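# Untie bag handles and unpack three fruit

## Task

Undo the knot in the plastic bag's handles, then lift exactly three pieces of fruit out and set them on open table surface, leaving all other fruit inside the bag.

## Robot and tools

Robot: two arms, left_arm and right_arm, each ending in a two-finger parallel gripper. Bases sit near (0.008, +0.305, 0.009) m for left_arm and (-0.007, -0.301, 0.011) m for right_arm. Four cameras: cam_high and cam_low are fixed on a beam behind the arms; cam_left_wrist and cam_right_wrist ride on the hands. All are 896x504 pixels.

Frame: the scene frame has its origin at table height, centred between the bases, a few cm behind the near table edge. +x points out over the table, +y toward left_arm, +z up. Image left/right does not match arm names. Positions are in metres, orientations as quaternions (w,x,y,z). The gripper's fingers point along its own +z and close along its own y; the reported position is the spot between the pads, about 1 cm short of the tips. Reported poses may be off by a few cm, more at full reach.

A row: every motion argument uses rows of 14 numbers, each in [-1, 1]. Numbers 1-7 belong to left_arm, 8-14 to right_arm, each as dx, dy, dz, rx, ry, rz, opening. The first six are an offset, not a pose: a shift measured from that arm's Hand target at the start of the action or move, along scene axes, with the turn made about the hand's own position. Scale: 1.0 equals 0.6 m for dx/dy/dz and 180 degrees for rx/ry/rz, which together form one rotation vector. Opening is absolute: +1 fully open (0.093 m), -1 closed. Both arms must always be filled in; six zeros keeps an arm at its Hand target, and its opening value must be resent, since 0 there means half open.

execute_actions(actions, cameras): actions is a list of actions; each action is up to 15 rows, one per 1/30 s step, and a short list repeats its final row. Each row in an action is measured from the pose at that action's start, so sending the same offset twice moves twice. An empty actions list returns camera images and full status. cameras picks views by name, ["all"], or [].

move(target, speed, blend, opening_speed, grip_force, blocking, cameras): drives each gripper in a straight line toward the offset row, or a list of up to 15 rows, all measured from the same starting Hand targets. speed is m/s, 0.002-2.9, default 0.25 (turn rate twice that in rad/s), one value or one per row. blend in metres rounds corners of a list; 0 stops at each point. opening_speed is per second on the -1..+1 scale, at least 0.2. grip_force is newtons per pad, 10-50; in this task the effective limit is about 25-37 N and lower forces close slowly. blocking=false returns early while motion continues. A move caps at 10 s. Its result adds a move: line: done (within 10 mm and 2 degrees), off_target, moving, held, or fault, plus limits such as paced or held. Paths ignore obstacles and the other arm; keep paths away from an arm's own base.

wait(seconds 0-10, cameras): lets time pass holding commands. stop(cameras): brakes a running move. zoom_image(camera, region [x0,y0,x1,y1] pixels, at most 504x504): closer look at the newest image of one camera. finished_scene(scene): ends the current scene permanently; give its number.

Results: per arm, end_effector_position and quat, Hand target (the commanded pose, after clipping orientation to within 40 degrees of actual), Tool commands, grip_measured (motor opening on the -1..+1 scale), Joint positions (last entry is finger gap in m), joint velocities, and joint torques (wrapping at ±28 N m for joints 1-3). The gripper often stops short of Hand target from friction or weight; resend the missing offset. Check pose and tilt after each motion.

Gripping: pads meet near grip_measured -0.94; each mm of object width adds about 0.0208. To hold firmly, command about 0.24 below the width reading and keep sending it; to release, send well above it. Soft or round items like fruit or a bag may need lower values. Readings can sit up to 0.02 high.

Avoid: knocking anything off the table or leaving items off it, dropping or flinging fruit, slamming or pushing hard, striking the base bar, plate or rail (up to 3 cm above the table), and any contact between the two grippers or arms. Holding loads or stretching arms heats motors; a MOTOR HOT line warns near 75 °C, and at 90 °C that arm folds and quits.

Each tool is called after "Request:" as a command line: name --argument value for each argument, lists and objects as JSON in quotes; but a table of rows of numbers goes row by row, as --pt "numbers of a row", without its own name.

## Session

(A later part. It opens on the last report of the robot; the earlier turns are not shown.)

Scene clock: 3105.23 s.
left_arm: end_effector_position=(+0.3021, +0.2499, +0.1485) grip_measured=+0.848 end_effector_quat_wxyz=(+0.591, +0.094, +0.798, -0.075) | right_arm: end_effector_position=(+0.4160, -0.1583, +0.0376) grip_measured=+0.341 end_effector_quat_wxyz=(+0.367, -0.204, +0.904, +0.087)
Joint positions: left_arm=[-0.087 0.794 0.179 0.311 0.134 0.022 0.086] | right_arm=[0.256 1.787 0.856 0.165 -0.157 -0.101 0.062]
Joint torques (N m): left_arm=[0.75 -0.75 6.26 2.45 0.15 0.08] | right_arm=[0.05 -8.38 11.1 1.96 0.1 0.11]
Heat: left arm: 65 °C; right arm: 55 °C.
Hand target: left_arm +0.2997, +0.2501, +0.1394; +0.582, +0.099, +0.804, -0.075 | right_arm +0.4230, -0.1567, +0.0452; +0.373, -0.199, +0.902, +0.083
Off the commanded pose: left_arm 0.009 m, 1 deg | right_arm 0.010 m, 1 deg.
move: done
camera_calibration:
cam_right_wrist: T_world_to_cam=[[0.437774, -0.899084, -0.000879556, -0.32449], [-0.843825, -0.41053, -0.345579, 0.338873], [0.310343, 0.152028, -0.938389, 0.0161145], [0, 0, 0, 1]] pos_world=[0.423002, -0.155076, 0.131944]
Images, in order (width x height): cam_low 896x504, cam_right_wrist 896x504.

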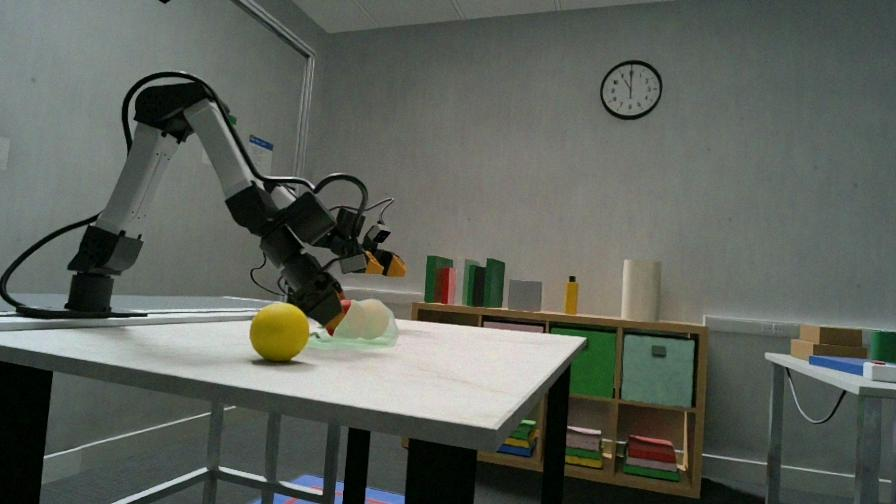

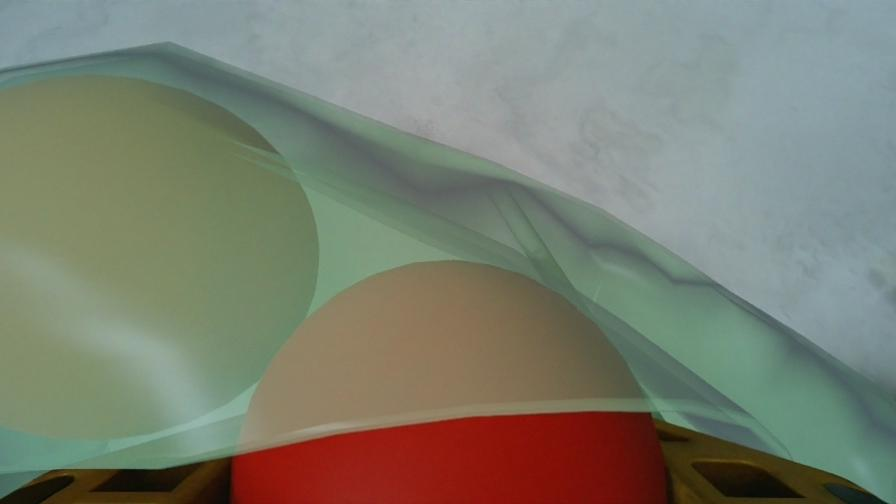

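Request:
move --pt "0 0 0 0 0 0 0.85 -0.03 -0.014 0.025 0 0 0 0.2" --pt "0 0 0 0 0 0 0.85 -0.12 -0.056 0.04 0 0 0 0.2" --speed 0.05 --blend '[0.01,0]' --cameras '["cam_right_wrist","cam_low","cam_high"]'

Request:
zoom_image --camera "cam_low" --region '[220, 200, 430, 370]'

Request:
zoom_image --camera "cam_high" --region '[370, 150, 510, 285]'

Scene clock: 3115.70 s.
left_arm: end_effector_position=(+0.3021, +0.2499, +0.1485) grip_measured=+0.848 end_effector_quat_wxyz=(+0.591, +0.094, +0.798, -0.075) | right_arm: end_effector_position=(+0.3561, -0.1874, +0.0664) grip_measured=+0.341 end_effector_quat_wxyz=(+0.372, -0.198, +0.903, +0.081)
Joint positions: left_arm=[-0.087 0.794 0.179 0.311 0.134 0.022 0.086] | right_arm=[0.214 1.472 0.64 0.071 -0.172 -0.124 0.062]
Joint torques (N m): left_arm=[0.73 -0.79 6.28 2.46 0.15 0.08] | right_arm=[-0.92 -8.54 6.91 2.03 -0.14 -0.11]
Heat: left arm: 65 °C; right arm: 56 °C.
Hand target: left_arm +0.2997, +0.2501, +0.1394; +0.582, +0.099, +0.804, -0.075 | right_arm +0.3511, -0.1904, +0.0692; +0.373, -0.199, +0.903, +0.083
Off the commanded pose: left_arm 0.009 m, 1 deg | right_arm 0.006 m, 0 deg.
move: done
camera_calibration:
cam_right_wrist: T_world_to_cam=[[0.423975, -0.905646, 0.00706575, -0.321317], [-0.846448, -0.399012, -0.352583, 0.289892], [0.322135, 0.143505, -0.935754, 0.0602274], [0, 0, 0, 1]] pos_world=[0.362208, -0.183972, 0.160839]
Images, in order (width x height): cam_high 896x504, cam_low 896x504, cam_right_wrist 896x504.

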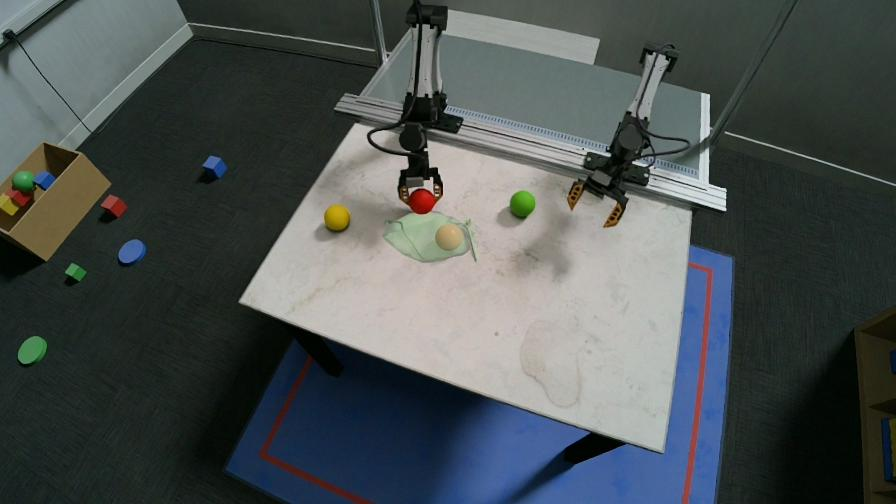

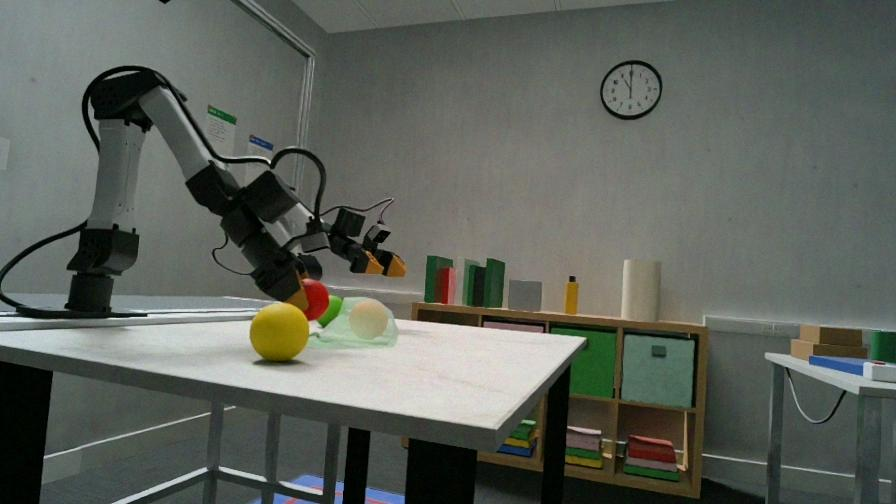

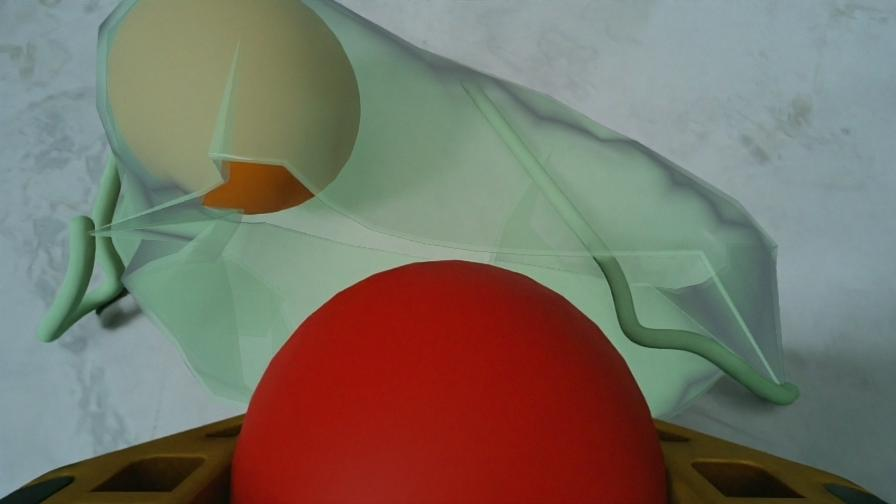

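Scaled by 2.400 from the camera's 896x504 image, which has a finer 1280x720 frame.

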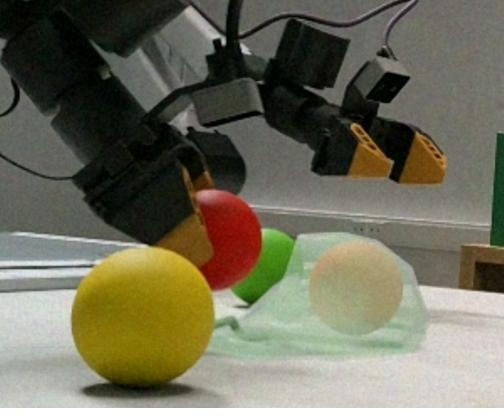

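Scaled by 3.600 from the camera's 896x504 image, which has a finer 1280x720 frame.

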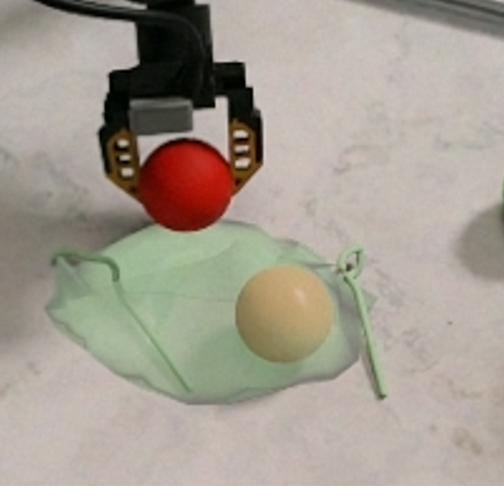

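Request:
move --pt "0 0 0 0 0 0 0.85 -0.045 -0.03 0.06 0 0 -0.02 0.2" --pt "0 0 0 0 0 0 0.85 -0.062 -0.3 0.06 0 0 -0.167 0.2" --pt "0 0 0 0 0 0 0.85 -0.062 -0.3 -0.02 0 0 -0.167 0.2" --speed 0.1 --blend '[0.03,0.02,0]' --cameras '["cam_right_wrist","cam_low","cam_high"]'

Request:
zoom_image --camera "cam_low" --region '[180, 200, 390, 370]'

Scene clock: 3145.07 s.
left_arm: end_effector_position=(+0.3021, +0.2499, +0.1485) grip_measured=+0.848 end_effector_quat_wxyz=(+0.591, +0.094, +0.798, -0.075) | right_arm: end_effector_position=(+0.3142, -0.3701, +0.0608) grip_measured=+0.341 end_effector_quat_wxyz=(+0.380, +0.042, +0.924, -0.018)
Joint positions: left_arm=[-0.087 0.794 0.179 0.311 0.134 0.022 0.086] | right_arm=[-0.326 1.3 0.455 0.058 -0.194 -0.128 0.062]
Joint torques (N m): left_arm=[0.8 -0.83 6.31 2.47 0.13 0.08] | right_arm=[-0.39 -2.97 7.23 2.42 -0.16 -0.05]
Heat: left arm: 65 °C; right arm: 52 °C.
Hand target: left_arm +0.2997, +0.2501, +0.1394; +0.582, +0.099, +0.804, -0.075 | right_arm +0.3138, -0.3704, +0.0572; +0.381, +0.042, +0.923, -0.017
Off the commanded pose: left_arm 0.009 m, 1 deg | right_arm 0.004 m, 0 deg.
move: done; blend cut to 0.0244 m at target 1
camera_calibration:
cam_right_wrist: T_world_to_cam=[[-0.0846173, -0.996391, 0.00676085, -0.342742], [-0.932868, 0.0768348, -0.351929, 0.382727], [0.35014, -0.0360863, -0.936002, 0.0193692], [0, 0, 0, 1]] pos_world=[0.32125, -0.370213, 0.15514]
Images, in order (width x height): cam_high 896x504, cam_low 896x504, cam_right_wrist 896x504.

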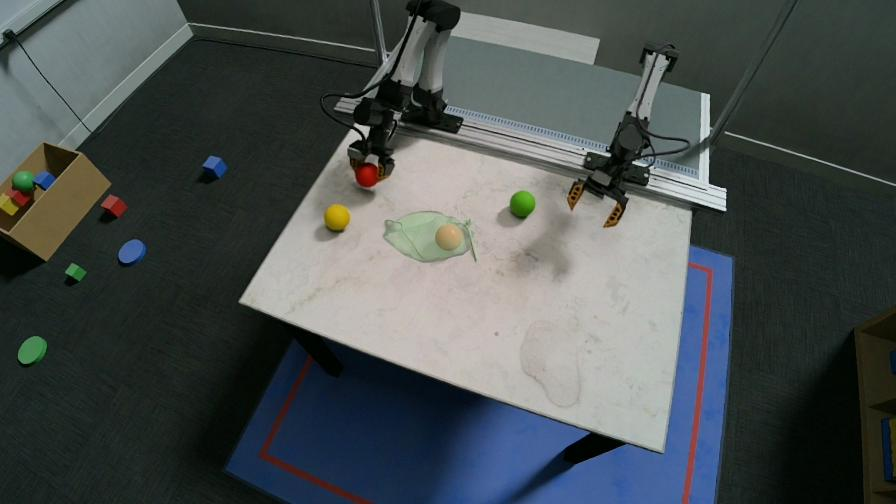

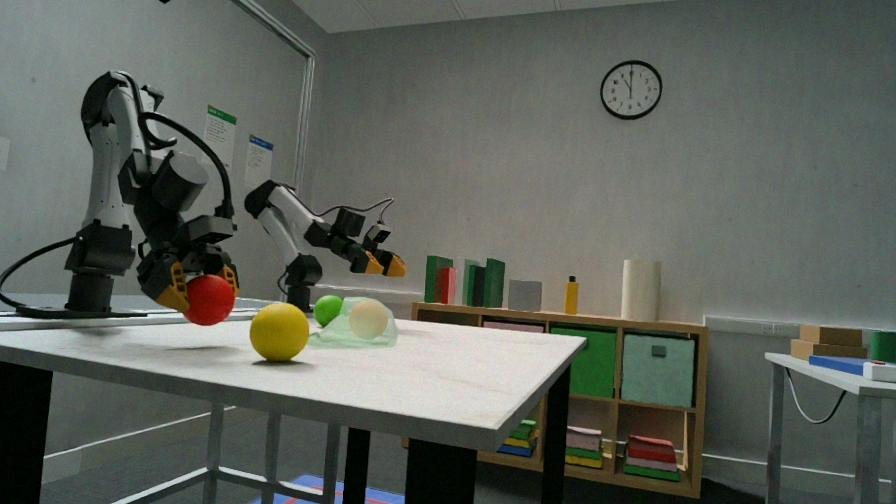

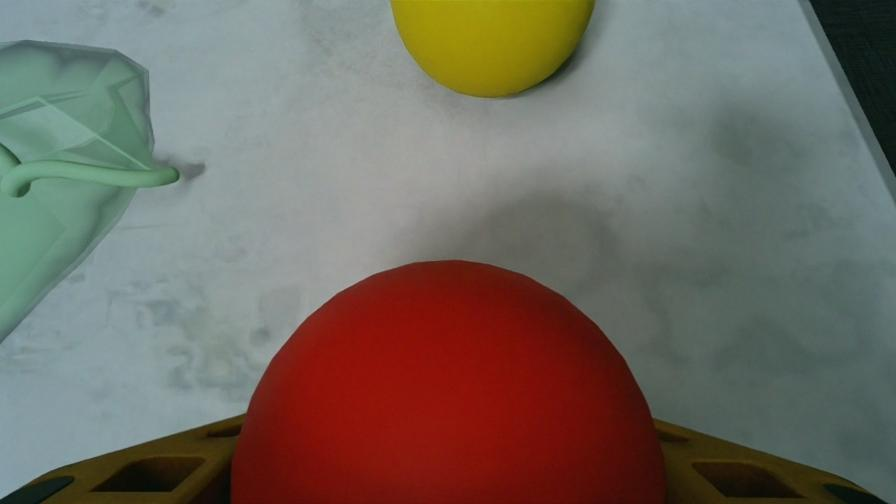

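Scaled by 2.400 from the camera's 896x504 image, which has a finer 1280x720 frame.

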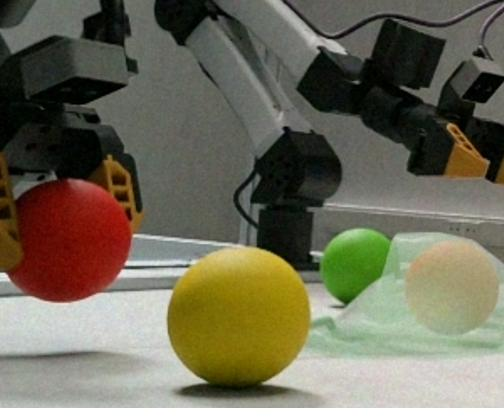

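Request:
move --target '[0,0,0,0,0,0,0.85,0,0,-0.036,0,0,0,0.2]' --speed 0.05 --cameras '["cam_low"]'

Request:
zoom_image --camera "cam_low" --region '[150, 230, 330, 370]'

Scene clock: 3153.83 s.
left_arm: end_effector_position=(+0.3021, +0.2499, +0.1485) grip_measured=+0.848 end_effector_quat_wxyz=(+0.591, +0.094, +0.798, -0.075) | right_arm: end_effector_position=(+0.3147, -0.3714, +0.0391) grip_measured=+0.341 end_effector_quat_wxyz=(+0.380, +0.042, +0.924, -0.018)
Joint positions: left_arm=[-0.087 0.794 0.179 0.311 0.134 0.022 0.086] | right_arm=[-0.326 1.388 0.405 0.196 -0.194 -0.128 0.062]
Joint torques (N m): left_arm=[0.73 -0.8 6.26 2.47 0.13 0.08] | right_arm=[-0.1 -3.51 6.54 2.44 -0.05 0.01]
Heat: left arm: 65 °C; right arm: 52 °C.
Hand target: left_arm +0.2997, +0.2501, +0.1394; +0.582, +0.099, +0.804, -0.075 | right_arm +0.3139, -0.3704, +0.0357; +0.382, +0.042, +0.923, -0.017
Off the commanded pose: left_arm 0.009 m, 1 deg | right_arm 0.004 m, 0 deg.
move: done
Images, in order (width x height): cam_low 896x504.

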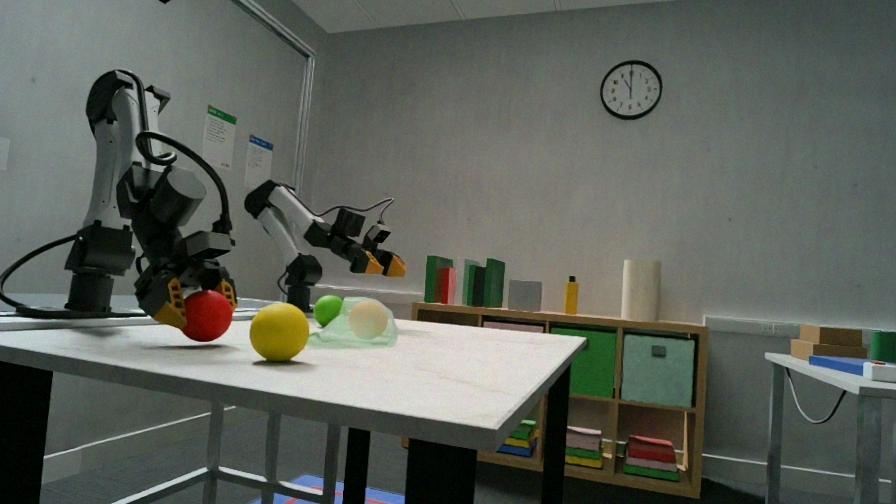

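Scaled by 2.800 from the camera's 896x504 image, which has a finer 1280x720 frame.

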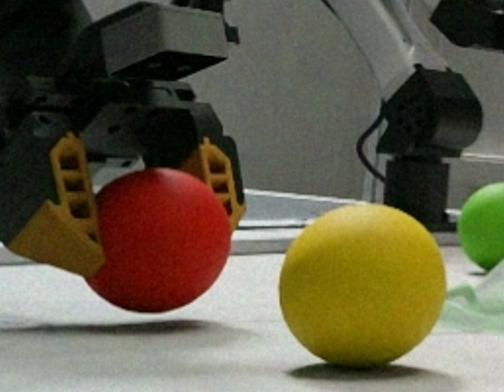

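Request:
move --target '[0,0,0,0,0,0,0.85,0,0,-0.009,0,0,0,0.2]' --speed 0.03 --cameras '["cam_low"]'

Request:
zoom_image --camera "cam_low" --region '[150, 230, 330, 370]'

Scene clock: 3159.87 s.
left_arm: end_effector_position=(+0.3021, +0.2499, +0.1485) grip_measured=+0.848 end_effector_quat_wxyz=(+0.591, +0.094, +0.798, -0.075) | right_arm: end_effector_position=(+0.3149, -0.3717, +0.0339) grip_measured=+0.341 end_effector_quat_wxyz=(+0.380, +0.042, +0.924, -0.018)
Joint positions: left_arm=[-0.087 0.794 0.179 0.311 0.134 0.022 0.086] | right_arm=[-0.326 1.412 0.395 0.232 -0.194 -0.128 0.062]
Joint torques (N m): left_arm=[0.8 -0.8 6.23 2.45 0.14 0.09] | right_arm=[0.05 -3.49 6.45 2.44 -0.1 0.04]
Heat: left arm: 65 °C; right arm: 52 °C.
Hand target: left_arm +0.2997, +0.2501, +0.1394; +0.582, +0.099, +0.804, -0.075 | right_arm +0.3139, -0.3704, +0.0302; +0.381, +0.042, +0.923, -0.017
Off the commanded pose: left_arm 0.009 m, 1 deg | right_arm 0.004 m, 0 deg.
move: done
Images, in order (width x height): cam_low 896x504.

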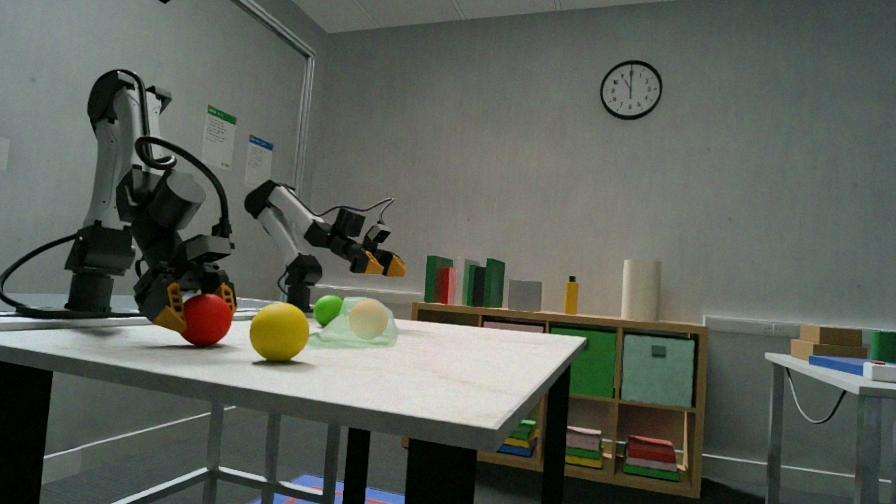

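Scaled by 2.800 from the camera's 896x504 image, which has a finer 1280x720 frame.

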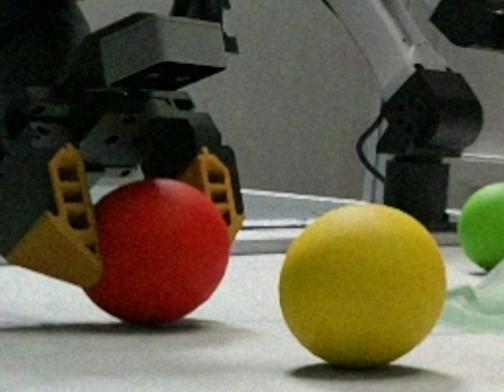

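Request:
move --target '[0,0,0,0,0,0,0.85,0,0,0,0,0,0,0.85]' --opening_speed 0.3

Request:
move --target '[0,0,0,0,0,0,0.85,-0.08,0.007,0.1,0,0,0,0.85]' --speed 0.06 --cameras '["cam_right_wrist","cam_low","cam_high"]'

Request:
zoom_image --camera "cam_high" --region '[320, 130, 560, 285]'

Request:
zoom_image --camera "cam_low" --region '[170, 230, 420, 370]'

Scene clock: 3176.07 s.
left_arm: end_effector_position=(+0.3021, +0.2499, +0.1485) grip_measured=+0.848 end_effector_quat_wxyz=(+0.591, +0.094, +0.798, -0.075) | right_arm: end_effector_position=(+0.3163, -0.3721, +0.0353) grip_measured=+0.849 end_effector_quat_wxyz=(+0.384, +0.042, +0.922, -0.019)
Joint positions: left_arm=[-0.087 0.794 0.179 0.311 0.134 0.022 0.086] | right_arm=[-0.326 1.412 0.395 0.241 -0.194 -0.128 0.086]
Joint torques (N m): left_arm=[0.79 -0.8 6.26 2.46 0.15 0.1] | right_arm=[0.1 -3.49 6.28 2.4 -0.07 0.04]
Heat: left arm: 65 °C; right arm: 51 °C.
Hand target: left_arm +0.2997, +0.2501, +0.1394; +0.582, +0.099, +0.804, -0.075 | right_arm +0.3139, -0.3704, +0.0302; +0.381, +0.042, +0.923, -0.017
Off the commanded pose: left_arm 0.009 m, 1 deg | right_arm 0.006 m, 0 deg.
move: done

Scene clock: 3178.10 s.
left_arm: end_effector_position=(+0.3021, +0.2499, +0.1485) grip_measured=+0.848 end_effector_quat_wxyz=(+0.591, +0.094, +0.798, -0.075) | right_arm: end_effector_position=(+0.2641, -0.3648, +0.0823) grip_measured=+0.849 end_effector_quat_wxyz=(+0.375, +0.044, +0.926, -0.016)
Joint positions: left_arm=[-0.087 0.794 0.179 0.311 0.134 0.022 0.086] | right_arm=[-0.399 0.98 0.395 -0.224 -0.244 -0.179 0.086]
Joint torques (N m): left_arm=[0.72 -0.75 6.2 2.46 0.12 0.07] | right_arm=[-0.79 -3.03 11.08 1.89 -0.18 -0.08]
Heat: left arm: 65 °C; right arm: 52 °C.
Hand target: left_arm +0.2997, +0.2501, +0.1394; +0.582, +0.099, +0.804, -0.075 | right_arm +0.2659, -0.3662, +0.0902; +0.382, +0.042, +0.923, -0.017
Off the commanded pose: left_arm 0.009 m, 1 deg | right_arm 0.008 m, 1 deg.
move: done
camera_calibration:
cam_right_wrist: T_world_to_cam=[[-0.0866206, -0.996238, 0.00255252, -0.340909], [-0.936342, 0.0805373, -0.341727, 0.344607], [0.340236, -0.0319906, -0.939796, 0.0617321], [0, 0, 0, 1]] pos_world=[0.272137, -0.365405, 0.176647]
Images, in order (width x height): cam_high 896x504, cam_low 896x504, cam_right_wrist 896x504.

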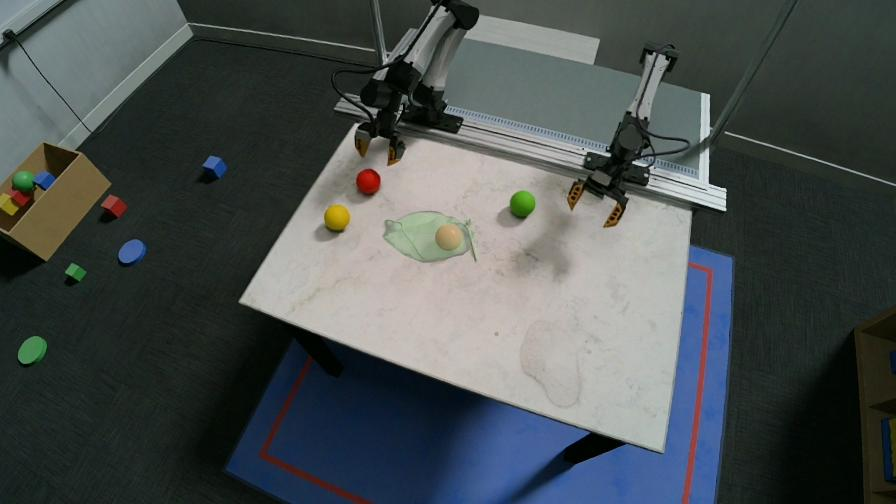

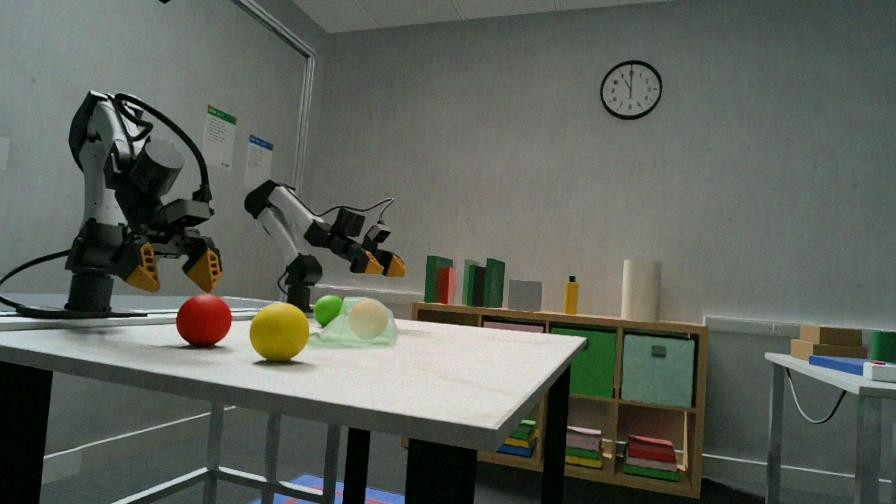

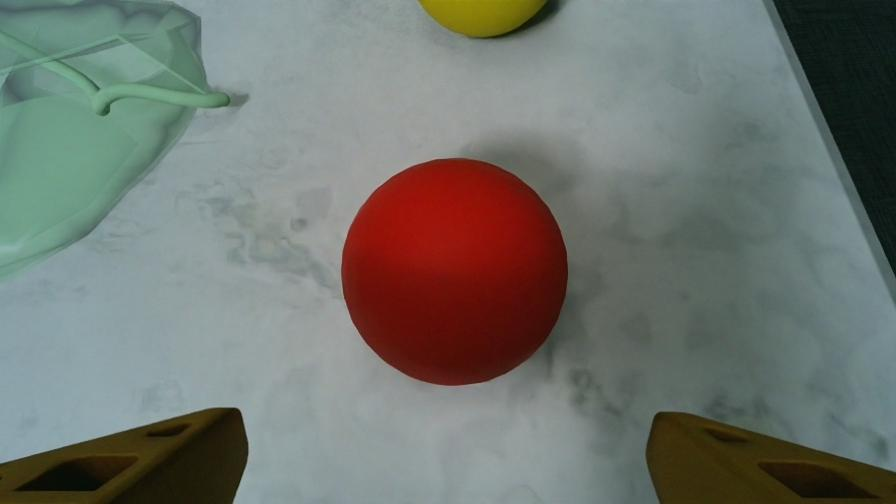

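Scaled by 2.100 from the camera's 896x504 image, which has a finer 1280x720 frame.

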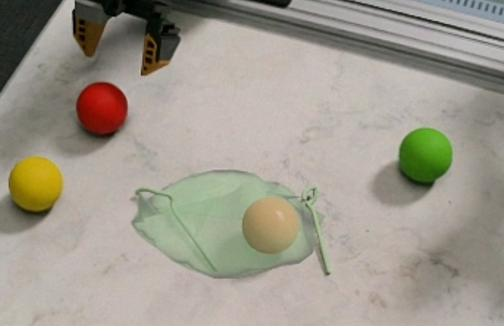

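Scaled by 2.016 from the camera's 896x504 image, which has a finer 1280x720 frame.

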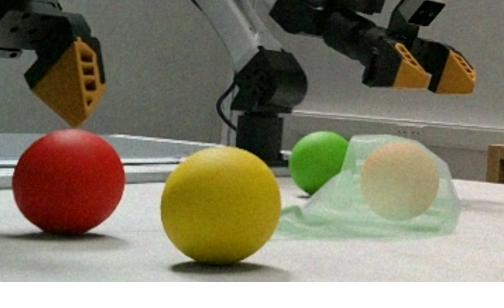

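Request:
finished_scene --scene 1

The scene is finished: the task was done.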